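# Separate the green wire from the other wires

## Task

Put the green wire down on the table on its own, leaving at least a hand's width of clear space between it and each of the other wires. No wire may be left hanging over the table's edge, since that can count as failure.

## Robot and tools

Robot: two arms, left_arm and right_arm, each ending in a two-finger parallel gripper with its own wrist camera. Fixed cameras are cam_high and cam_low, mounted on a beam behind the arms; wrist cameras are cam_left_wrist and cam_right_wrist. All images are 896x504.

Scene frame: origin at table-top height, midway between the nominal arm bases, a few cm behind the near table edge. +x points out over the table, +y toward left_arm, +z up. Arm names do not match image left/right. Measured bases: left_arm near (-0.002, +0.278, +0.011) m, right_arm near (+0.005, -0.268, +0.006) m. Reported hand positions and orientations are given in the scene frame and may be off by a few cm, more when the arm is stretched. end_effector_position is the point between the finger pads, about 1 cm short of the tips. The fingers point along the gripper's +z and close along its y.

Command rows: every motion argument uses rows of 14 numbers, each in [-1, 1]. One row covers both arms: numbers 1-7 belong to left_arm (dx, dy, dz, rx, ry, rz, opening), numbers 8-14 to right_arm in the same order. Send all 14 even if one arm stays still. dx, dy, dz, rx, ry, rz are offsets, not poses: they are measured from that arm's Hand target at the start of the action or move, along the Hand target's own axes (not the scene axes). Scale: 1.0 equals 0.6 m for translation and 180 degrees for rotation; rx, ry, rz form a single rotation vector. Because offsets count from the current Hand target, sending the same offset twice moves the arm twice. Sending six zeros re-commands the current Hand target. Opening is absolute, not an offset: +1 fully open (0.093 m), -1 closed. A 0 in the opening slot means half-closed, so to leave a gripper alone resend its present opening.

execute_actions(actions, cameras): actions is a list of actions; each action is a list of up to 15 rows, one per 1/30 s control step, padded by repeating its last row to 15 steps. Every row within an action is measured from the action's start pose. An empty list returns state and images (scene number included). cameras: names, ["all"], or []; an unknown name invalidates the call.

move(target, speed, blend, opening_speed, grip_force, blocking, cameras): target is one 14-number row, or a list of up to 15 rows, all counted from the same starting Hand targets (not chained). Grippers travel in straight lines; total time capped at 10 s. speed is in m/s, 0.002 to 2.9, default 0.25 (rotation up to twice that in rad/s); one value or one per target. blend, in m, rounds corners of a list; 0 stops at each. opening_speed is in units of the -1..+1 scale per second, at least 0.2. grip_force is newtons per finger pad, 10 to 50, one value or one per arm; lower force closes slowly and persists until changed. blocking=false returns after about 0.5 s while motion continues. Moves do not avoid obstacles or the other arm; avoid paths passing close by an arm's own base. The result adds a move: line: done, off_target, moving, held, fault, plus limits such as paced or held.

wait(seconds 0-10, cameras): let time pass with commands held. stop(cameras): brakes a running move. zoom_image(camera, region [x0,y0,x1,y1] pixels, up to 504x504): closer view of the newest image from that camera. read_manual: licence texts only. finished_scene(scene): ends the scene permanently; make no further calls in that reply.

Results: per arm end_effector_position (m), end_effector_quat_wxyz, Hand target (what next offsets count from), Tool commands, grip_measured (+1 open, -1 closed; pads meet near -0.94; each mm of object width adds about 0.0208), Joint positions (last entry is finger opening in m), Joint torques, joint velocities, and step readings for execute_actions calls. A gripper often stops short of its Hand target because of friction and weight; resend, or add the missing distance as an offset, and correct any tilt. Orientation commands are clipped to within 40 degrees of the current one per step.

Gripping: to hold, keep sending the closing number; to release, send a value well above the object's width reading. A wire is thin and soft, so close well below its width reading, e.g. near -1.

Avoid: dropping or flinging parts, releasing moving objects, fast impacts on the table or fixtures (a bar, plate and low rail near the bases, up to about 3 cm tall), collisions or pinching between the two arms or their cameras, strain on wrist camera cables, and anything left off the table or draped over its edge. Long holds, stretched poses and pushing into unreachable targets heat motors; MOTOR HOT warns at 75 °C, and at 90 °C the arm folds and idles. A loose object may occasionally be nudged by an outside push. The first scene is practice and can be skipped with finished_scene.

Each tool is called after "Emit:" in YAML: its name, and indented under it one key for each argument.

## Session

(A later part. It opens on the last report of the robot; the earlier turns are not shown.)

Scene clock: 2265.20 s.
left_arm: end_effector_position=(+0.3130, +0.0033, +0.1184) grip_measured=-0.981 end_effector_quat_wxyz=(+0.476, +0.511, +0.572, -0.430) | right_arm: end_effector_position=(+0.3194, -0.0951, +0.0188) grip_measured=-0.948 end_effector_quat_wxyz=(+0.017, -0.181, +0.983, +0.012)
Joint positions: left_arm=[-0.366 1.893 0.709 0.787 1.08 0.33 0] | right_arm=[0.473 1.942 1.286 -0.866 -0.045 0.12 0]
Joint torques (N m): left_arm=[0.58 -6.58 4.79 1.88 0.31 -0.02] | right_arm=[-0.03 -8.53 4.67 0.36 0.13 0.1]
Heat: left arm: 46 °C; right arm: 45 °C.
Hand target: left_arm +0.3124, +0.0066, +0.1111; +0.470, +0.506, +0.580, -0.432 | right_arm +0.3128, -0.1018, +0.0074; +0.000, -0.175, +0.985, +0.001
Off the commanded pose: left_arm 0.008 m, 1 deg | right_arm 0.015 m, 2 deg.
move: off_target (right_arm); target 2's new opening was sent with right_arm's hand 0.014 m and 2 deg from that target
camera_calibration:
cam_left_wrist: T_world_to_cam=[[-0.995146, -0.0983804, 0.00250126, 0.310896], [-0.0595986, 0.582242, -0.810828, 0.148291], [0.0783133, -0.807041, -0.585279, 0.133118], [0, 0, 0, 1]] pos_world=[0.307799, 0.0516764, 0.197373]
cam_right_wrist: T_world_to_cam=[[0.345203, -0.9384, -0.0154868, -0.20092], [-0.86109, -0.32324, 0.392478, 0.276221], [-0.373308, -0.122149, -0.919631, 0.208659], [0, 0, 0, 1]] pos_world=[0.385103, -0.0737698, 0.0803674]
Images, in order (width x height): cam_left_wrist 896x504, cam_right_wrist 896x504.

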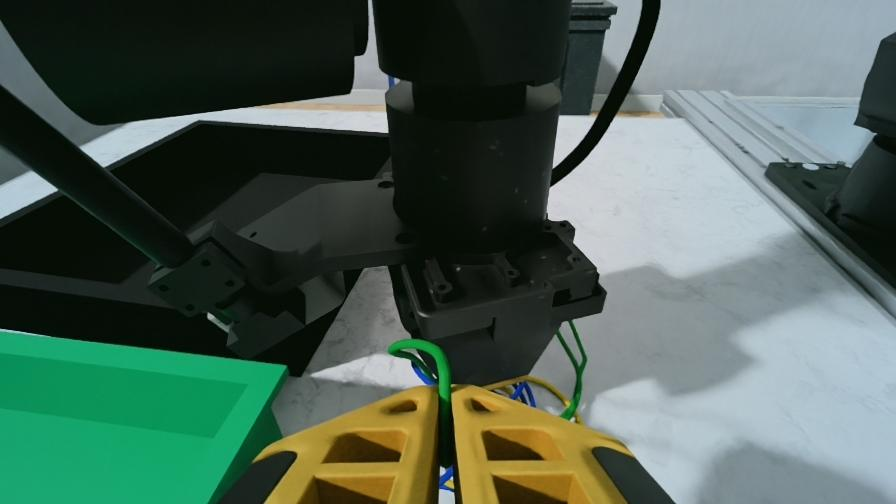

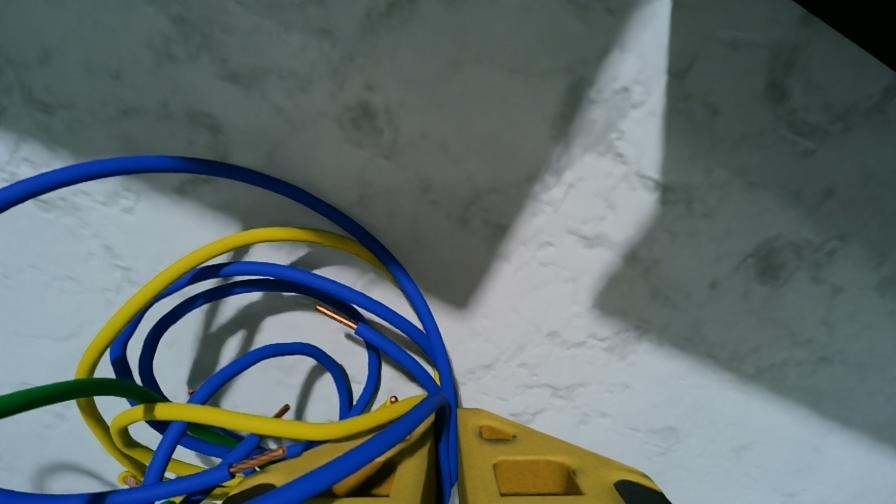

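Emit:
move:
  target: [-0.1128,0.008,-0.1224,0,0,0,-1,0,0,0,0,0,0,-1]
  speed: 0.05
  cameras: ["cam_right_wrist","cam_left_wrist"]

Scene clock: 2287.67 s.
left_arm: end_effector_position=(+0.3063, +0.0651, +0.1706) grip_measured=-0.981 end_effector_quat_wxyz=(+0.446, +0.493, +0.601, -0.443) | right_arm: end_effector_position=(+0.3212, -0.0942, +0.0189) grip_measured=-0.983 end_effector_quat_wxyz=(+0.021, -0.181, +0.983, +0.013)
Joint positions: left_arm=[-0.18 1.623 0.792 0.132 1.23 0.556 0] | right_arm=[0.473 1.942 1.286 -0.858 -0.045 0.12 0]
Joint torques (N m): left_arm=[0.65 -8.55 10.06 1.64 0.62 0.11] | right_arm=[-0.06 -8.68 4.68 0.37 0.1 0.05]
Heat: left arm: 45 °C; right arm: 46 °C.
Hand target: left_arm +0.3124, +0.0665, +0.1911; +0.470, +0.506, +0.580, -0.432 | right_arm +0.3127, -0.1019, +0.0074; +0.000, -0.175, +0.985, +0.001
Off the commanded pose: left_arm 0.021 m, 4 deg | right_arm 0.016 m, 3 deg.
move: off_target (left_arm, right_arm)
camera_calibration:
cam_left_wrist: T_world_to_cam=[[-0.989925, -0.109686, 0.0895453, 0.294436], [-0.137778, 0.600303, -0.787816, 0.173206], [0.0326577, -0.792215, -0.609367, 0.231246], [0, 0, 0, 1]] pos_world=[0.307782, 0.111516, 0.251003]
cam_right_wrist: T_world_to_cam=[[0.34522, -0.938376, -0.0165585, -0.20065], [-0.864, -0.324649, 0.384847, 0.279039], [-0.366507, -0.11855, -0.922832, 0.207811], [0, 0, 0, 1]] pos_world=[0.386523, -0.0730596, 0.0810648]
Images, in order (width x height): cam_left_wrist 896x504, cam_right_wrist 896x504.

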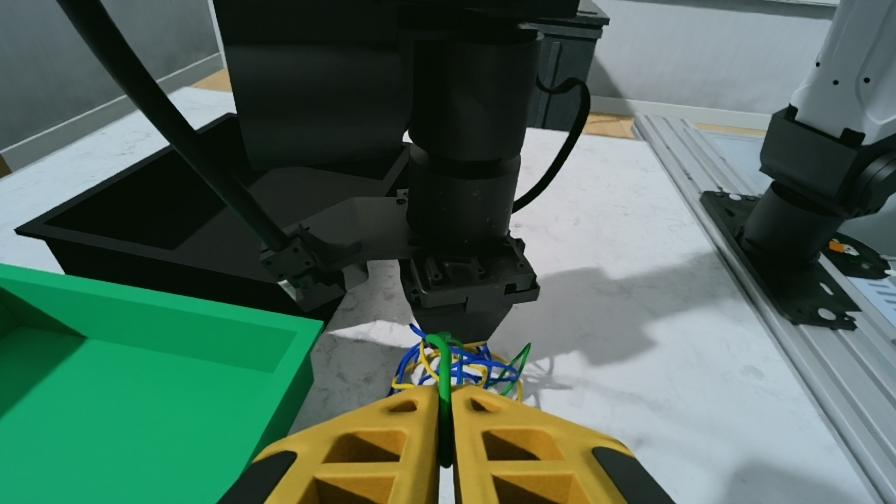

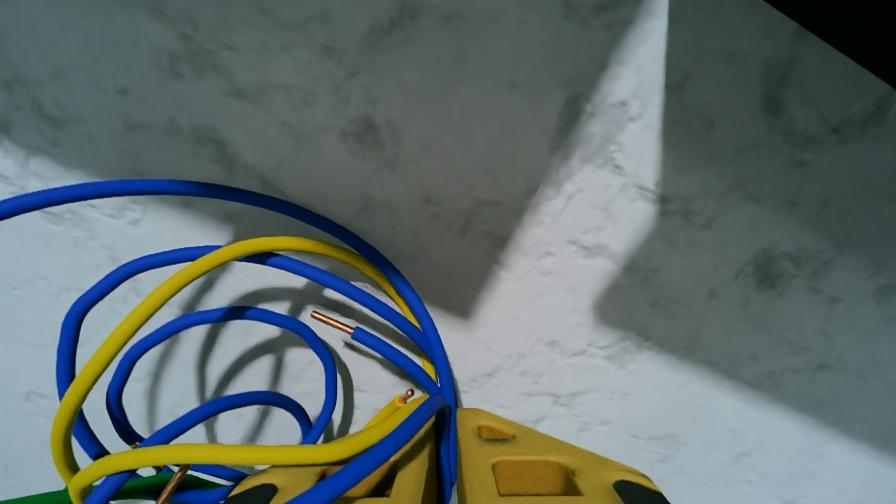

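Emit:
move:
  target: [-0.074,0.0127,-0.149,0,0,0,-1,0,0,0,0,0,0,-1]
  speed: 0.05
  cameras: ["cam_right_wrist","cam_left_wrist"]

Scene clock: 2297.67 s.
left_arm: end_effector_position=(+0.3045, +0.1428, +0.2417) grip_measured=-0.981 end_effector_quat_wxyz=(+0.454, +0.505, +0.591, -0.436) | right_arm: end_effector_position=(+0.3222, -0.0931, +0.0190) grip_measured=-0.983 end_effector_quat_wxyz=(+0.024, -0.181, +0.983, +0.016)
Joint positions: left_arm=[0.08 1.674 1.268 -1.154 1.355 1.484 0] | right_arm=[0.473 1.942 1.286 -0.852 -0.047 0.12 0]
Joint torques (N m): left_arm=[1.17 -5.78 10.09 0.34 0.96 0.06] | right_arm=[0.14 -8.4 4.7 0.28 0.19 0.07]
Heat: left arm: 44 °C; right arm: 46 °C.
Hand target: left_arm +0.3124, +0.1467, +0.2510; +0.470, +0.506, +0.580, -0.432 | right_arm +0.3128, -0.1018, +0.0074; +0.000, -0.175, +0.985, +0.001
Off the commanded pose: left_arm 0.013 m, 2 deg | right_arm 0.017 m, 3 deg.
move: off_target (left_arm, right_arm)
camera_calibration:
cam_left_wrist: T_world_to_cam=[[-0.993592, -0.0995272, 0.0535628, 0.303134], [-0.103084, 0.603632, -0.790571, 0.171935], [0.0463511, -0.791027, -0.610023, 0.332009], [0, 0, 0, 1]] pos_world=[0.303527, 0.189013, 0.322223]
cam_right_wrist: T_world_to_cam=[[0.345551, -0.938189, -0.0198922, -0.200063], [-0.86539, -0.326792, 0.379878, 0.28052], [-0.362898, -0.114053, -0.924823, 0.207611], [0, 0, 0, 1]] pos_world=[0.387233, -0.0723464, 0.0814599]
Images, in order (width x height): cam_left_wrist 896x504, cam_right_wrist 896x504.

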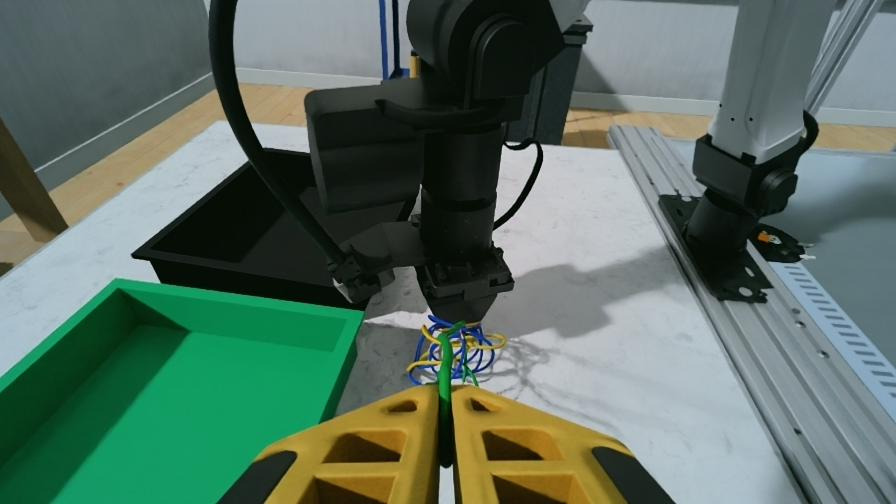

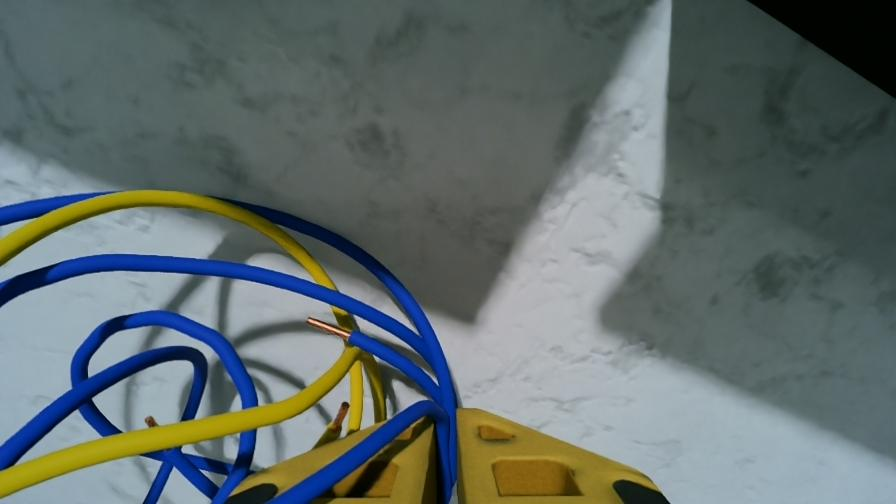

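Emit:
zoom_image:
  camera: "cam_left_wrist"
  region: [380, 290, 560, 420]

Emit:
execute_actions:
  actions: []
  cameras: ["cam_high","cam_low"]

Emit:
zoom_image:
  camera: "cam_low"
  region: [220, 160, 460, 320]

Emit:
zoom_image:
  camera: "cam_high"
  region: [340, 120, 540, 280]

Scaled by 2.800 from the camera's 896x504 image, which has a finer 1280x720 frame.

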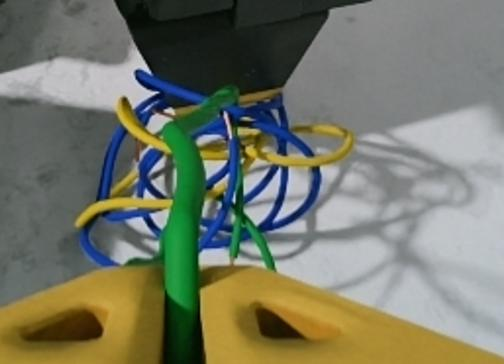

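Scene clock: 2306.70 s.
left_arm: end_effector_position=(+0.3044, +0.1427, +0.2417) grip_measured=-0.981 end_effector_quat_wxyz=(+0.454, +0.505, +0.591, -0.436) | right_arm: end_effector_position=(+0.3222, -0.0931, +0.0190) grip_measured=-0.983 end_effector_quat_wxyz=(+0.024, -0.181, +0.983, +0.016)
Joint positions: left_arm=[0.08 1.674 1.268 -1.155 1.355 1.484 0] | right_arm=[0.473 1.942 1.286 -0.852 -0.047 0.12 0]
Joint velocities: within noise
Joint torques (N m): left_arm=[1.05 -5.76 10.11 0.33 0.99 0.1] | right_arm=[0.12 -8.53 4.82 0.29 0.21 0.13]
Heat: left arm: 44 °C; right arm: 46 °C.
Hand target: left_arm +0.3124, +0.1467, +0.2510; +0.470, +0.506, +0.580, -0.432 | right_arm +0.3128, -0.1018, +0.0074; +0.000, -0.175, +0.985, +0.001
Tool commands: left_gripper/opening=-1.0 right_gripper/opening=-1.0
Off the commanded pose: left_arm 0.013 m, 2 deg | right_arm 0.017 m, 3 deg.
Images, in order (width x height): cam_high 896x504, cam_low 896x504.

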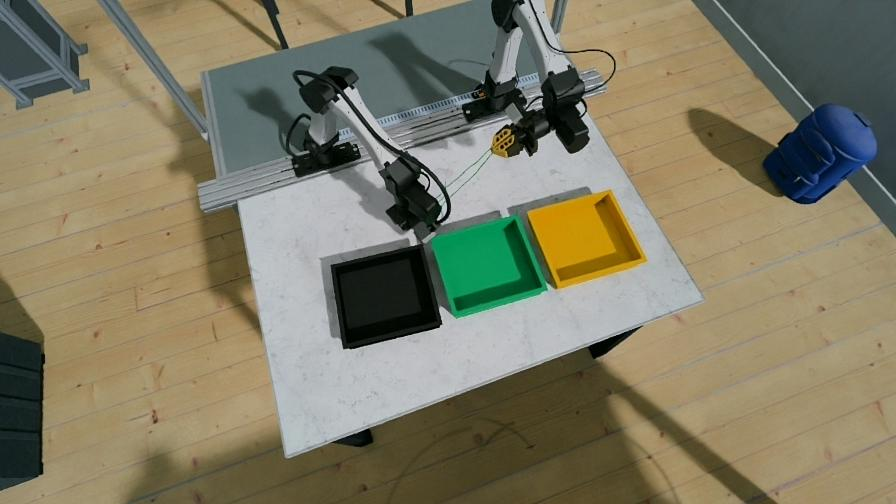

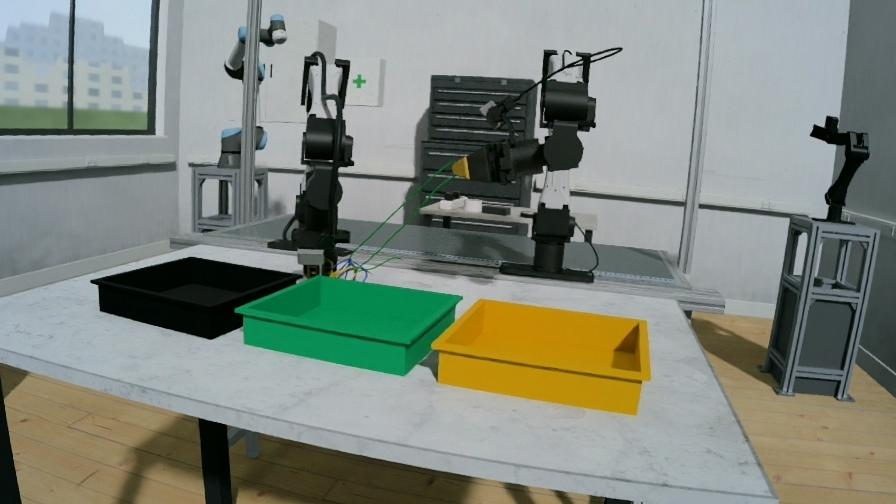

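Scaled by 2.100 from the camera's 896x504 image, which has a finer 1280x720 frame.

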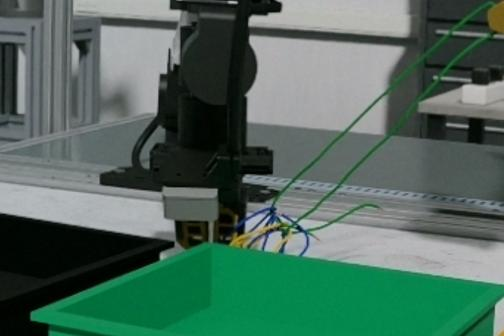

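Scaled by 2.520 from the camera's 896x504 image, which has a finer 1280x720 frame.

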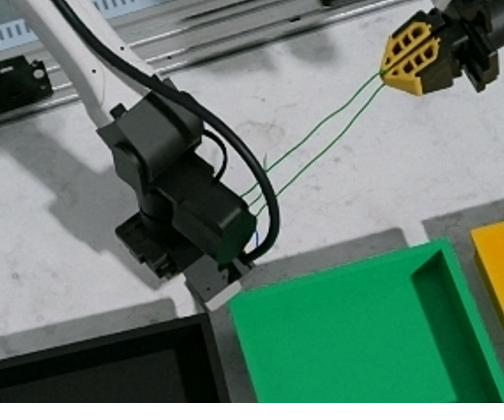

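Emit:
execute_actions:
  actions: []

Scene clock: 2323.87 s.
left_arm: end_effector_position=(+0.3044, +0.1427, +0.2417) grip_measured=-0.981 end_effector_quat_wxyz=(+0.454, +0.505, +0.591, -0.436) | right_arm: end_effector_position=(+0.3222, -0.0931, +0.0190) grip_measured=-0.983 end_effector_quat_wxyz=(+0.024, -0.181, +0.983, +0.016)
Joint positions: left_arm=[0.08 1.674 1.268 -1.155 1.355 1.484 0] | right_arm=[0.473 1.942 1.286 -0.852 -0.047 0.12 0]
Joint velocities: within noise
Joint torques (N m): left_arm=[1.14 -5.74 10.07 0.33 0.98 0.08] | right_arm=[0.03 -8.46 4.81 0.31 0.15 0.14]
Heat: left arm: 45 °C; right arm: 46 °C.
Hand target: left_arm +0.3124, +0.1467, +0.2510; +0.470, +0.506, +0.580, -0.432 | right_arm +0.3128, -0.1018, +0.0074; +0.000, -0.175, +0.985, +0.001
Tool commands: left_gripper/opening=-1.0 right_gripper/opening=-1.0
Off the commanded pose: left_arm 0.013 m, 2 deg | right_arm 0.017 m, 3 deg.
camera_calibration:
cam_left_wrist: T_world_to_cam=[[-0.993623, -0.099346, 0.0533224, 0.303187], [-0.102783, 0.603663, -0.790586, 0.171843], [0.0463528, -0.791025, -0.610025, 0.332009], [0, 0, 0, 1]] pos_world=[0.303527, 0.189013, 0.322223]
cam_right_wrist: T_world_to_cam=[[0.345551, -0.938189, -0.0198922, -0.200063], [-0.86539, -0.326792, 0.379878, 0.28052], [-0.362898, -0.114053, -0.924823, 0.207611], [0, 0, 0, 1]] pos_world=[0.387233, -0.0723464, 0.0814599]

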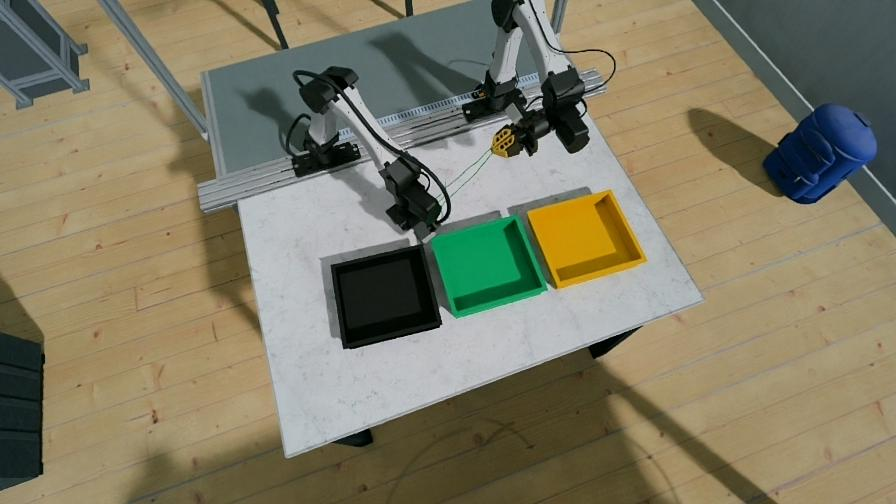

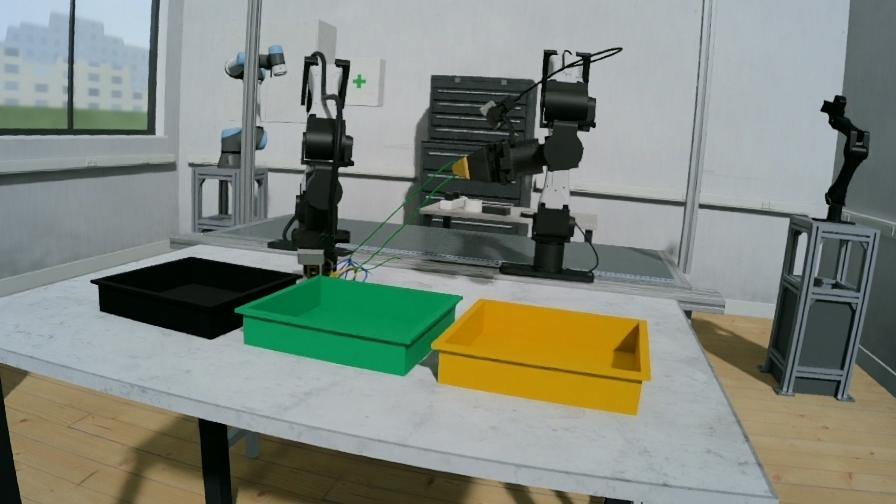

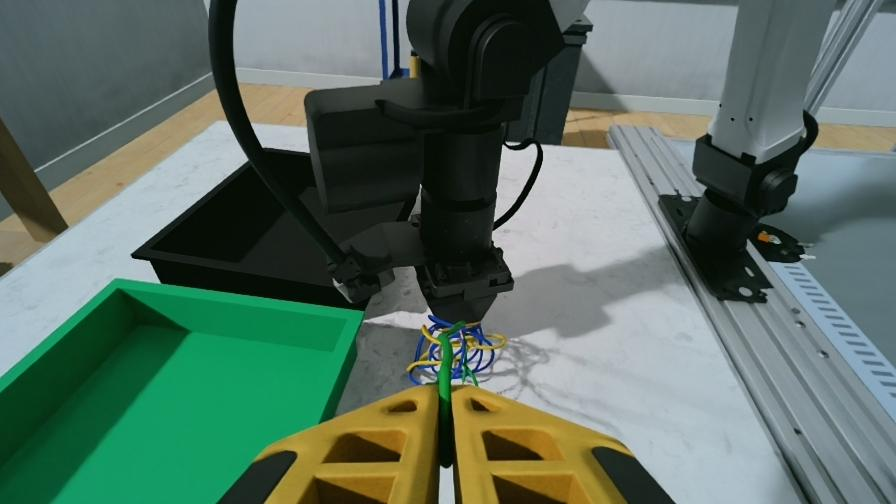

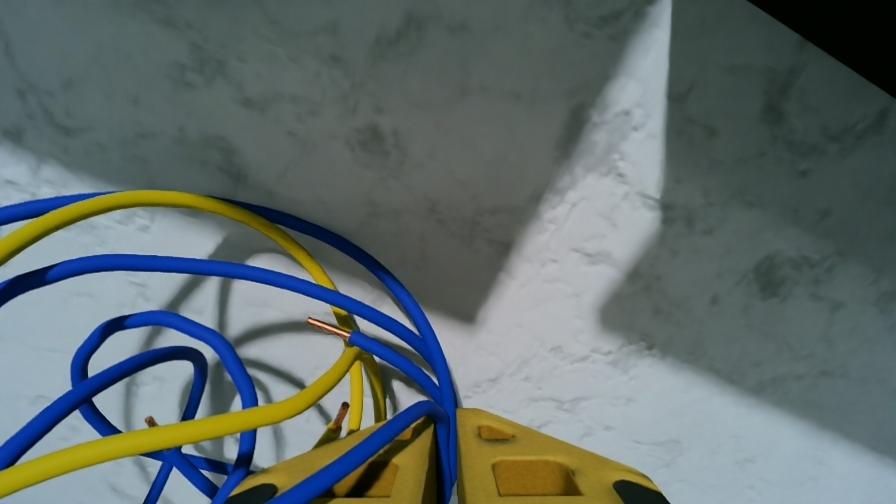

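Emit:
zoom_image:
  camera: "cam_left_wrist"
  region: [370, 290, 550, 400]

Emit:
zoom_image:
  camera: "cam_low"
  region: [290, 140, 510, 300]

Scaled by 2.800 from the camera's 896x504 image, which has a finer 1280x720 frame.

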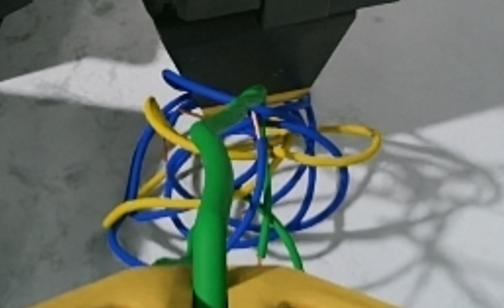

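Scaled by 2.291 from the camera's 896x504 image, which has a finer 1280x720 frame.

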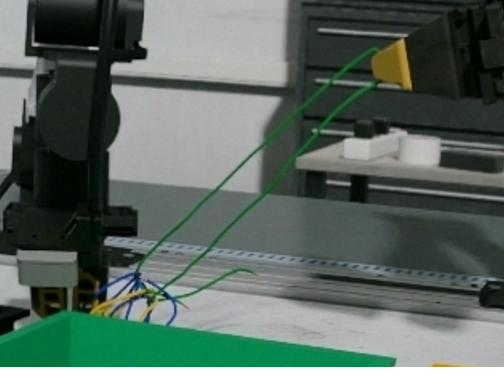

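Emit:
move:
  target: [-0.0667, 0.0075, -0.0968, 0,0,0,-1, 0,0,0,0,0,0,-1]
  speed: 0.05
  cameras: ["cam_low", "cam_left_wrist", "cam_right_wrist"]

Emit:
zoom_image:
  camera: "cam_left_wrist"
  region: [370, 290, 550, 400]

Emit:
zoom_image:
  camera: "cam_low"
  region: [290, 100, 550, 300]

Scene clock: 2339.73 s.
left_arm: end_effector_position=(+0.3125, +0.1949, +0.2854) grip_measured=-0.981 end_effector_quat_wxyz=(+0.476, +0.481, +0.617, -0.403) | right_arm: end_effector_position=(+0.3229, -0.0884, +0.0191) grip_measured=-0.983 end_effector_quat_wxyz=(+0.028, -0.184, +0.982, +0.022)
Joint positions: left_arm=[0.247 1.729 1.508 -1.582 1.332 1.751 0] | right_arm=[0.479 1.942 1.286 -0.84 -0.056 0.121 0]
Joint torques (N m): left_arm=[0.4 -8.77 8.95 -0.08 0.94 -0.11] | right_arm=[-0.61 -8.51 4.82 0.19 0.26 0.06]
Heat: left arm: 46 °C; right arm: 46 °C.
Hand target: left_arm +0.3124, +0.1966, +0.3011; +0.470, +0.506, +0.580, -0.432 | right_arm +0.3128, -0.1019, +0.0074; +0.000, -0.175, +0.985, +0.001
Off the commanded pose: left_arm 0.016 m, 6 deg | right_arm 0.021 m, 4 deg.
joint sent to its limit (left arm) — joint 4 (wrist pitch), lower limit. The joint targets are off in orientation, not in position.
move: off_target (left_arm, right_arm)
camera_calibration:
cam_left_wrist: T_world_to_cam=[[-0.978375, -0.203616, 0.0363819, 0.33447], [-0.15476, 0.603919, -0.781877, 0.189443], [0.137231, -0.770599, -0.62237, 0.370635], [0, 0, 0, 1]] pos_world=[0.305693, 0.239306, 0.366625]
cam_right_wrist: T_world_to_cam=[[0.351968, -0.935523, -0.0302492, -0.197505], [-0.865587, -0.337614, 0.369833, 0.281964], [-0.3562, -0.103986, -0.928606, 0.207407], [0, 0, 0, 1]] pos_world=[0.387458, -0.0680085, 0.0823456]
Images, in order (width x height): cam_low 896x504, cam_left_wrist 896x504, cam_right_wrist 896x504.

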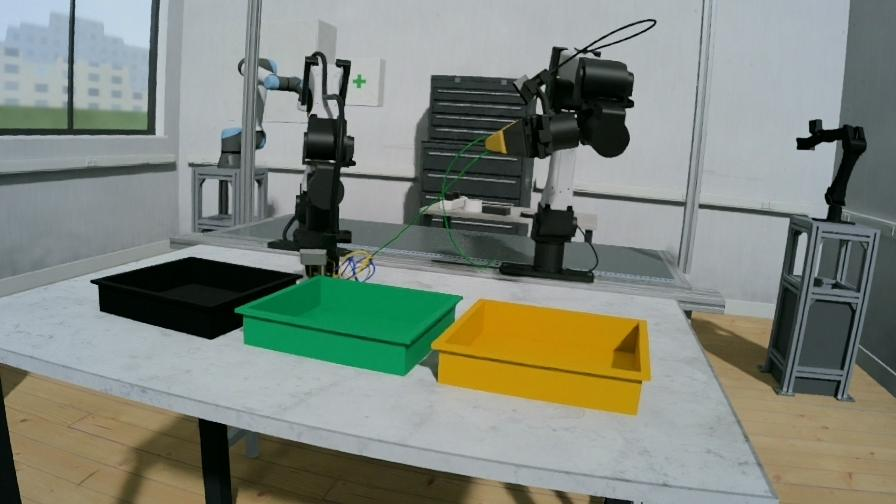

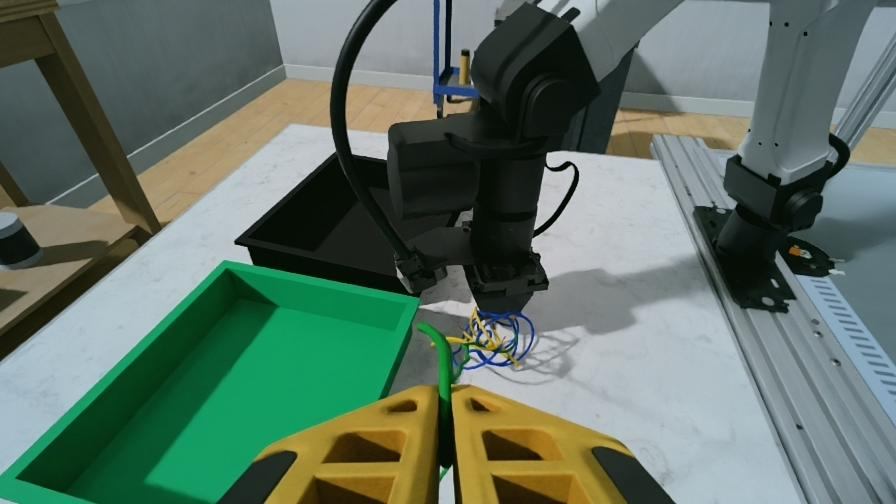

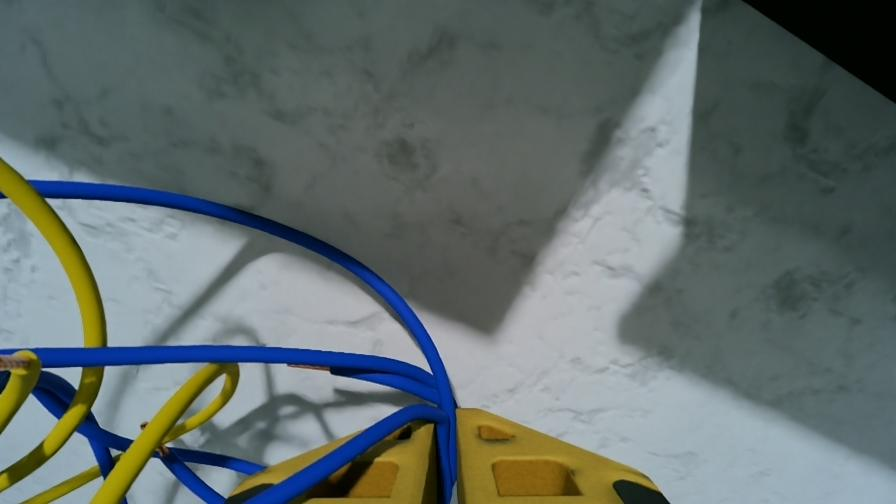

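Scaled by 2.800 from the camera's 896x504 image, which has a finer 1280x720 frame.

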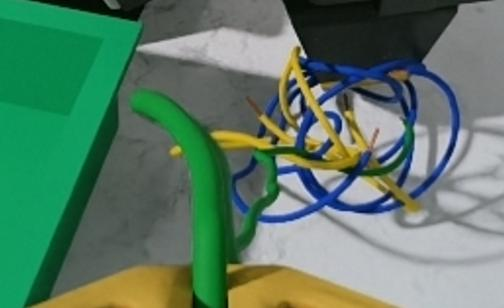

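Scaled by 1.938 from the camera's 896x504 image, which has a finer 1280x720 frame.

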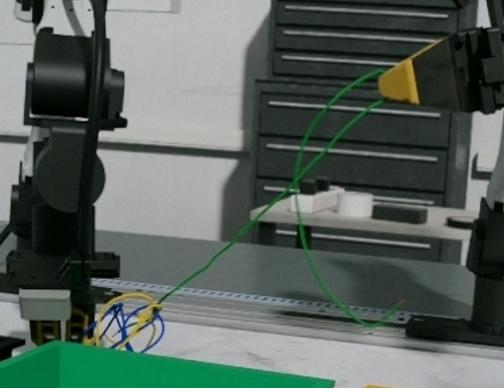

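Emit:
move:
  target: [-0.0637, 0.0093, -0.1131, -0.191,-0.005,-0.036,-1, 0,0,0,0,0,0,-1]
  speed: 0.06
  cameras: ["cam_high", "cam_low", "cam_left_wrist", "cam_right_wrist"]

Emit:
zoom_image:
  camera: "cam_low"
  region: [290, 100, 550, 300]

Scene clock: 2361.07 s.
left_arm: end_effector_position=(+0.3126, +0.2518, +0.3452) grip_measured=-0.981 end_effector_quat_wxyz=(+0.563, +0.305, +0.710, -0.292) | right_arm: end_effector_position=(+0.3224, -0.0864, +0.0189) grip_measured=-0.983 end_effector_quat_wxyz=(+0.027, -0.184, +0.982, +0.028)
Joint positions: left_arm=[0.418 1.243 1.195 -0.66 1.241 0.595 0] | right_arm=[0.479 1.943 1.286 -0.838 -0.068 0.121 0]
Joint torques (N m): left_arm=[1.16 -5.64 7.38 2.05 0.44 -0.1] | right_arm=[-0.44 -8.64 4.71 0.18 0.43 0.11]
Heat: left arm: 47 °C; right arm: 46 °C.
Hand target: left_arm +0.3125, +0.2567, +0.3511; +0.578, +0.308, +0.705, -0.271 | right_arm +0.3128, -0.1019, +0.0073; +0.000, -0.175, +0.985, +0.001
Off the commanded pose: left_arm 0.008 m, 3 deg | right_arm 0.022 m, 4 deg.
move: off_target (left_arm, right_arm)
camera_calibration:
cam_left_wrist: T_world_to_cam=[[-0.768793, -0.63585, 0.0682112, 0.376353], [-0.424895, 0.428171, -0.79758, 0.335982], [0.477935, -0.642156, -0.599345, 0.304868], [0, 0, 0, 1]] pos_world=[0.286387, 0.291219, 0.425022]
cam_right_wrist: T_world_to_cam=[[0.352552, -0.934824, -0.0425452, -0.195327], [-0.863689, -0.342552, 0.36973, 0.281168], [-0.360207, -0.0936034, -0.928165, 0.209442], [0, 0, 0, 1]] pos_world=[0.387148, -0.0666776, 0.0821303]

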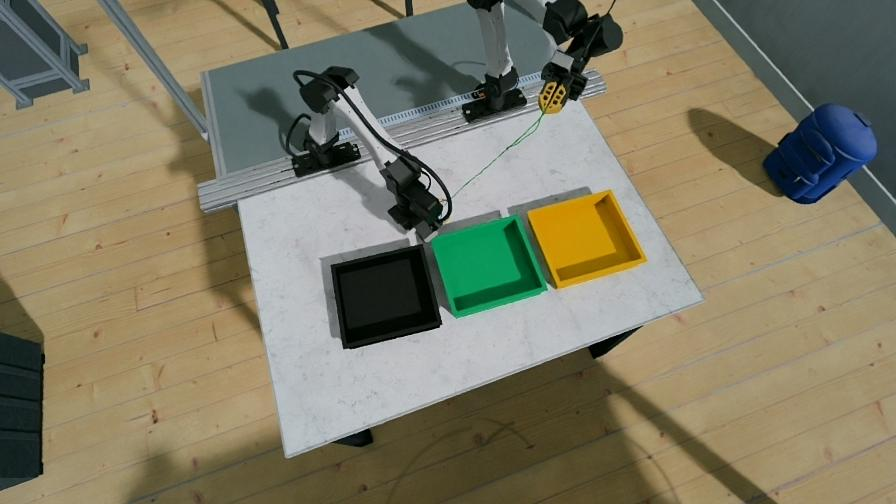

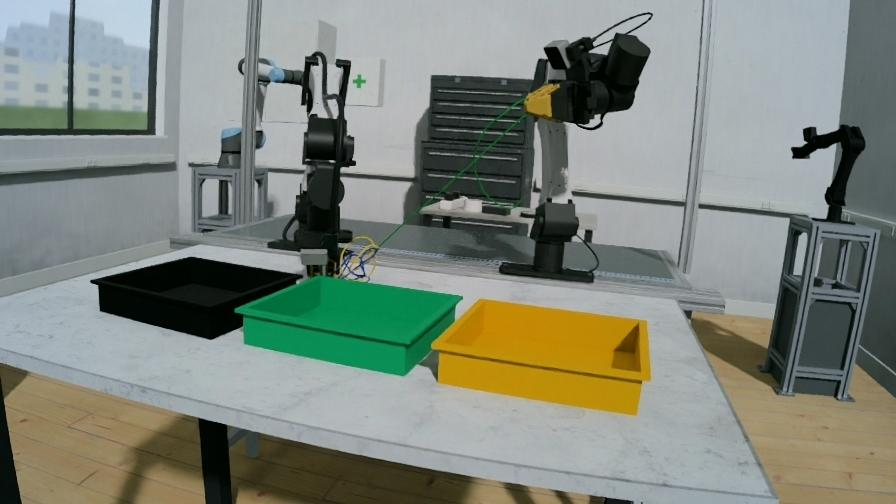

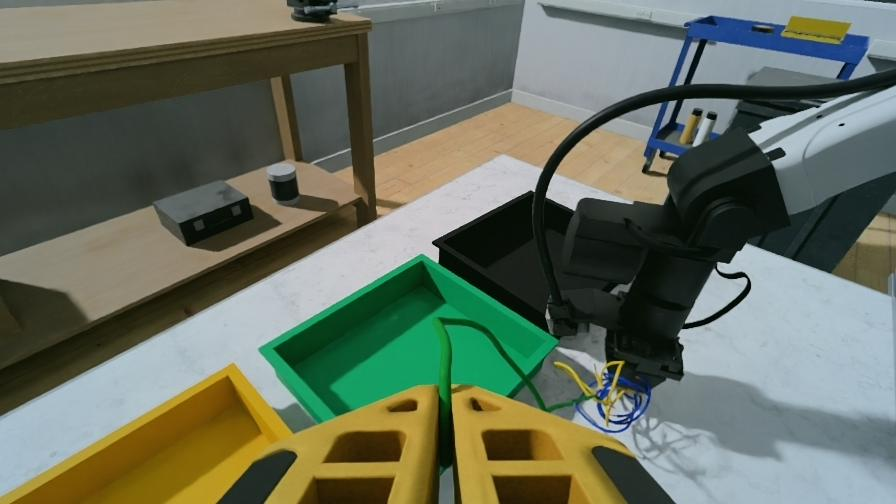

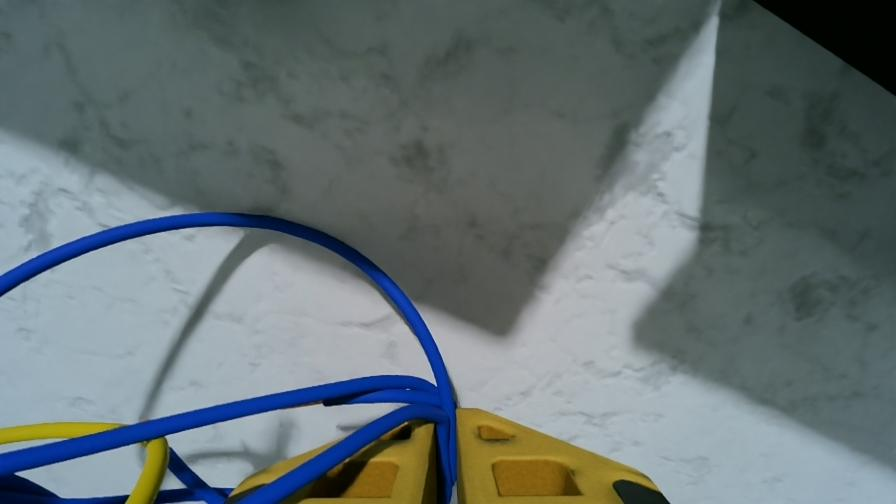

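Scaled by 1.938 from the camera's 896x504 image, which has a finer 1280x720 frame.

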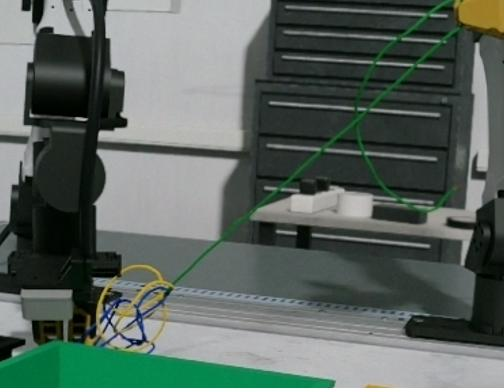

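Emit:
zoom_image:
  camera: "cam_left_wrist"
  region: [530, 330, 700, 450]

Emit:
zoom_image:
  camera: "cam_low"
  region: [310, 210, 420, 300]

Emit:
zoom_image:
  camera: "cam_high"
  region: [400, 150, 500, 250]

Scaled by 2.965 from the camera's 896x504 image, which has a finer 1280x720 frame.

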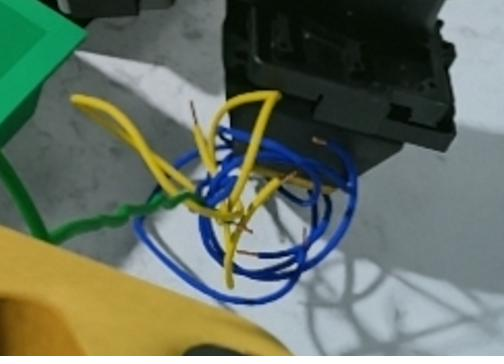

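Scaled by 4.582 from the camera's 896x504 image, which has a finer 1280x720 frame.

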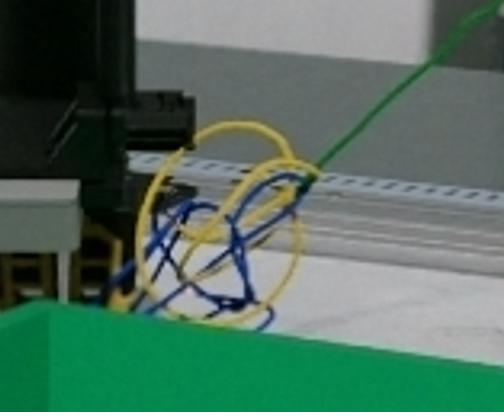

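Scaled by 5.040 from the camera's 896x504 image, which has a finer 1280x720 frame.

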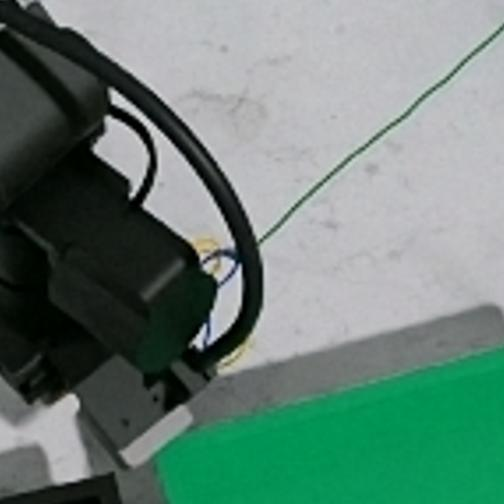

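Emit:
move:
  target: [-0.041, 0.0429, -0.0584, 0,0,0,-1, 0,0,0,0,0,0,-1]
  speed: 0.04
  cameras: ["cam_low", "cam_left_wrist", "cam_right_wrist"]

Emit:
zoom_image:
  camera: "cam_low"
  region: [310, 210, 420, 300]

Emit:
zoom_image:
  camera: "cam_left_wrist"
  region: [530, 330, 700, 450]

Scene clock: 2389.10 s.
left_arm: end_effector_position=(+0.3108, +0.2941, +0.3744) grip_measured=-0.981 end_effector_quat_wxyz=(+0.572, +0.302, +0.711, -0.274) | right_arm: end_effector_position=(+0.3224, -0.0905, +0.0185) grip_measured=-0.983 end_effector_quat_wxyz=(+0.026, -0.184, +0.982, +0.016)
Joint positions: left_arm=[0.567 1.393 1.481 -1.08 1.317 0.92 0] | right_arm=[0.479 1.944 1.286 -0.845 -0.047 0.121 0]
Joint torques (N m): left_arm=[0.23 -3.64 10.04 1.14 0.71 0.08] | right_arm=[-0.34 -8.73 4.85 0.21 0.17 0.08]
Heat: left arm: 46 °C; right arm: 45 °C.
Hand target: left_arm +0.3124, +0.2965, +0.3810; +0.578, +0.308, +0.705, -0.271 | right_arm +0.3128, -0.1019, +0.0074; +0.000, -0.175, +0.985, +0.001
Off the commanded pose: left_arm 0.007 m, 1 deg | right_arm 0.019 m, 4 deg.
move: off_target (right_arm)
camera_calibration:
cam_left_wrist: T_world_to_cam=[[-0.750812, -0.659263, 0.0406532, 0.411439], [-0.420353, 0.429437, -0.799304, 0.339318], [0.509494, -0.617216, -0.599551, 0.333328], [0, 0, 0, 1]] pos_world=[0.281719, 0.331266, 0.454338]
cam_right_wrist: T_world_to_cam=[[0.351157, -0.936104, -0.0199478, -0.199296], [-0.865258, -0.332574, 0.37513, 0.281287], [-0.357795, -0.11447, -0.926757, 0.205937], [0, 0, 0, 1]] pos_world=[0.387053, -0.0694395, 0.0813592]
Images, in order (width x height): cam_low 896x504, cam_left_wrist 896x504, cam_right_wrist 896x504.

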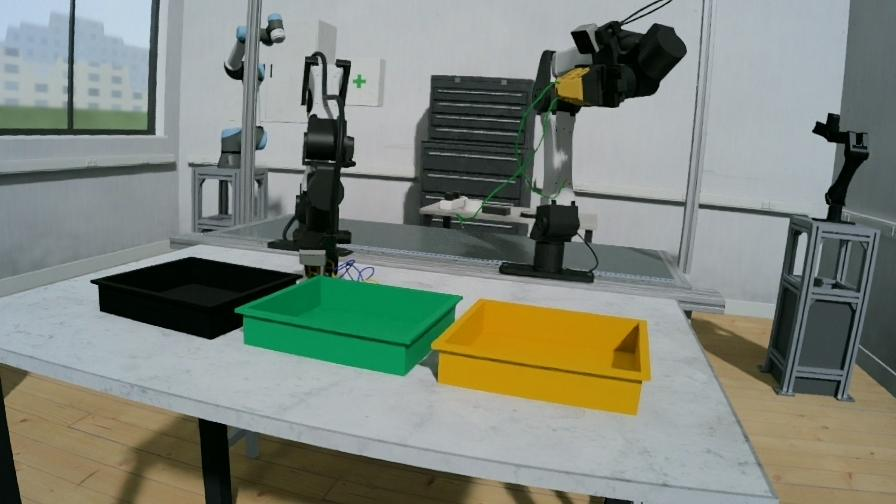

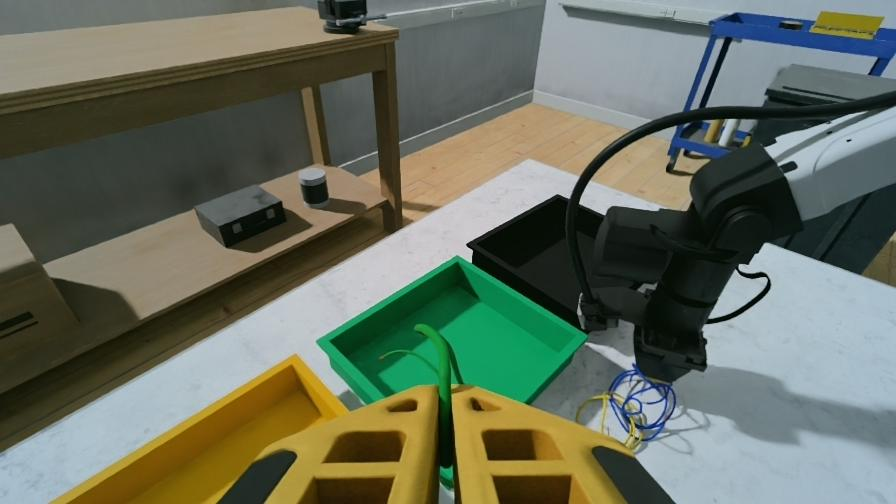

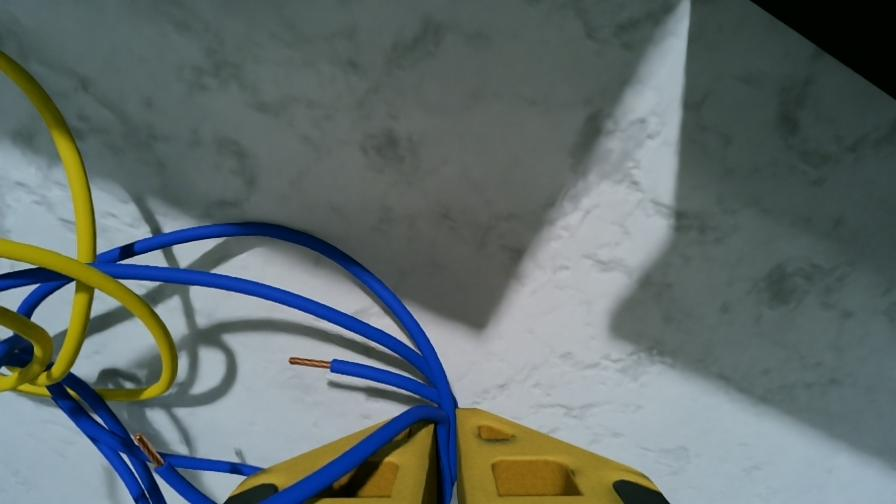

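Scaled by 4.582 from the camera's 896x504 image, which has a finer 1280x720 frame.

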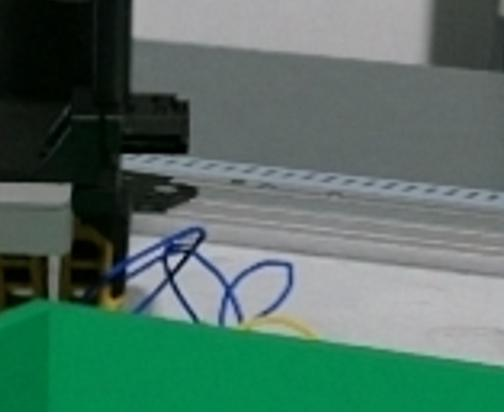

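Scaled by 2.965 from the camera's 896x504 image, which has a finer 1280x720 frame.

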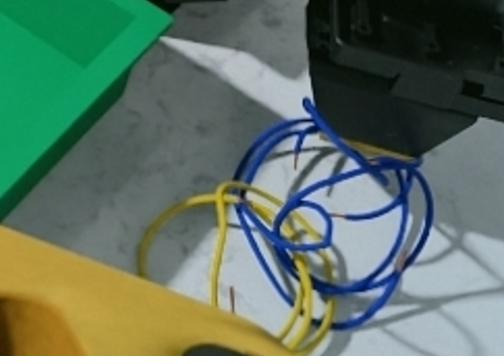

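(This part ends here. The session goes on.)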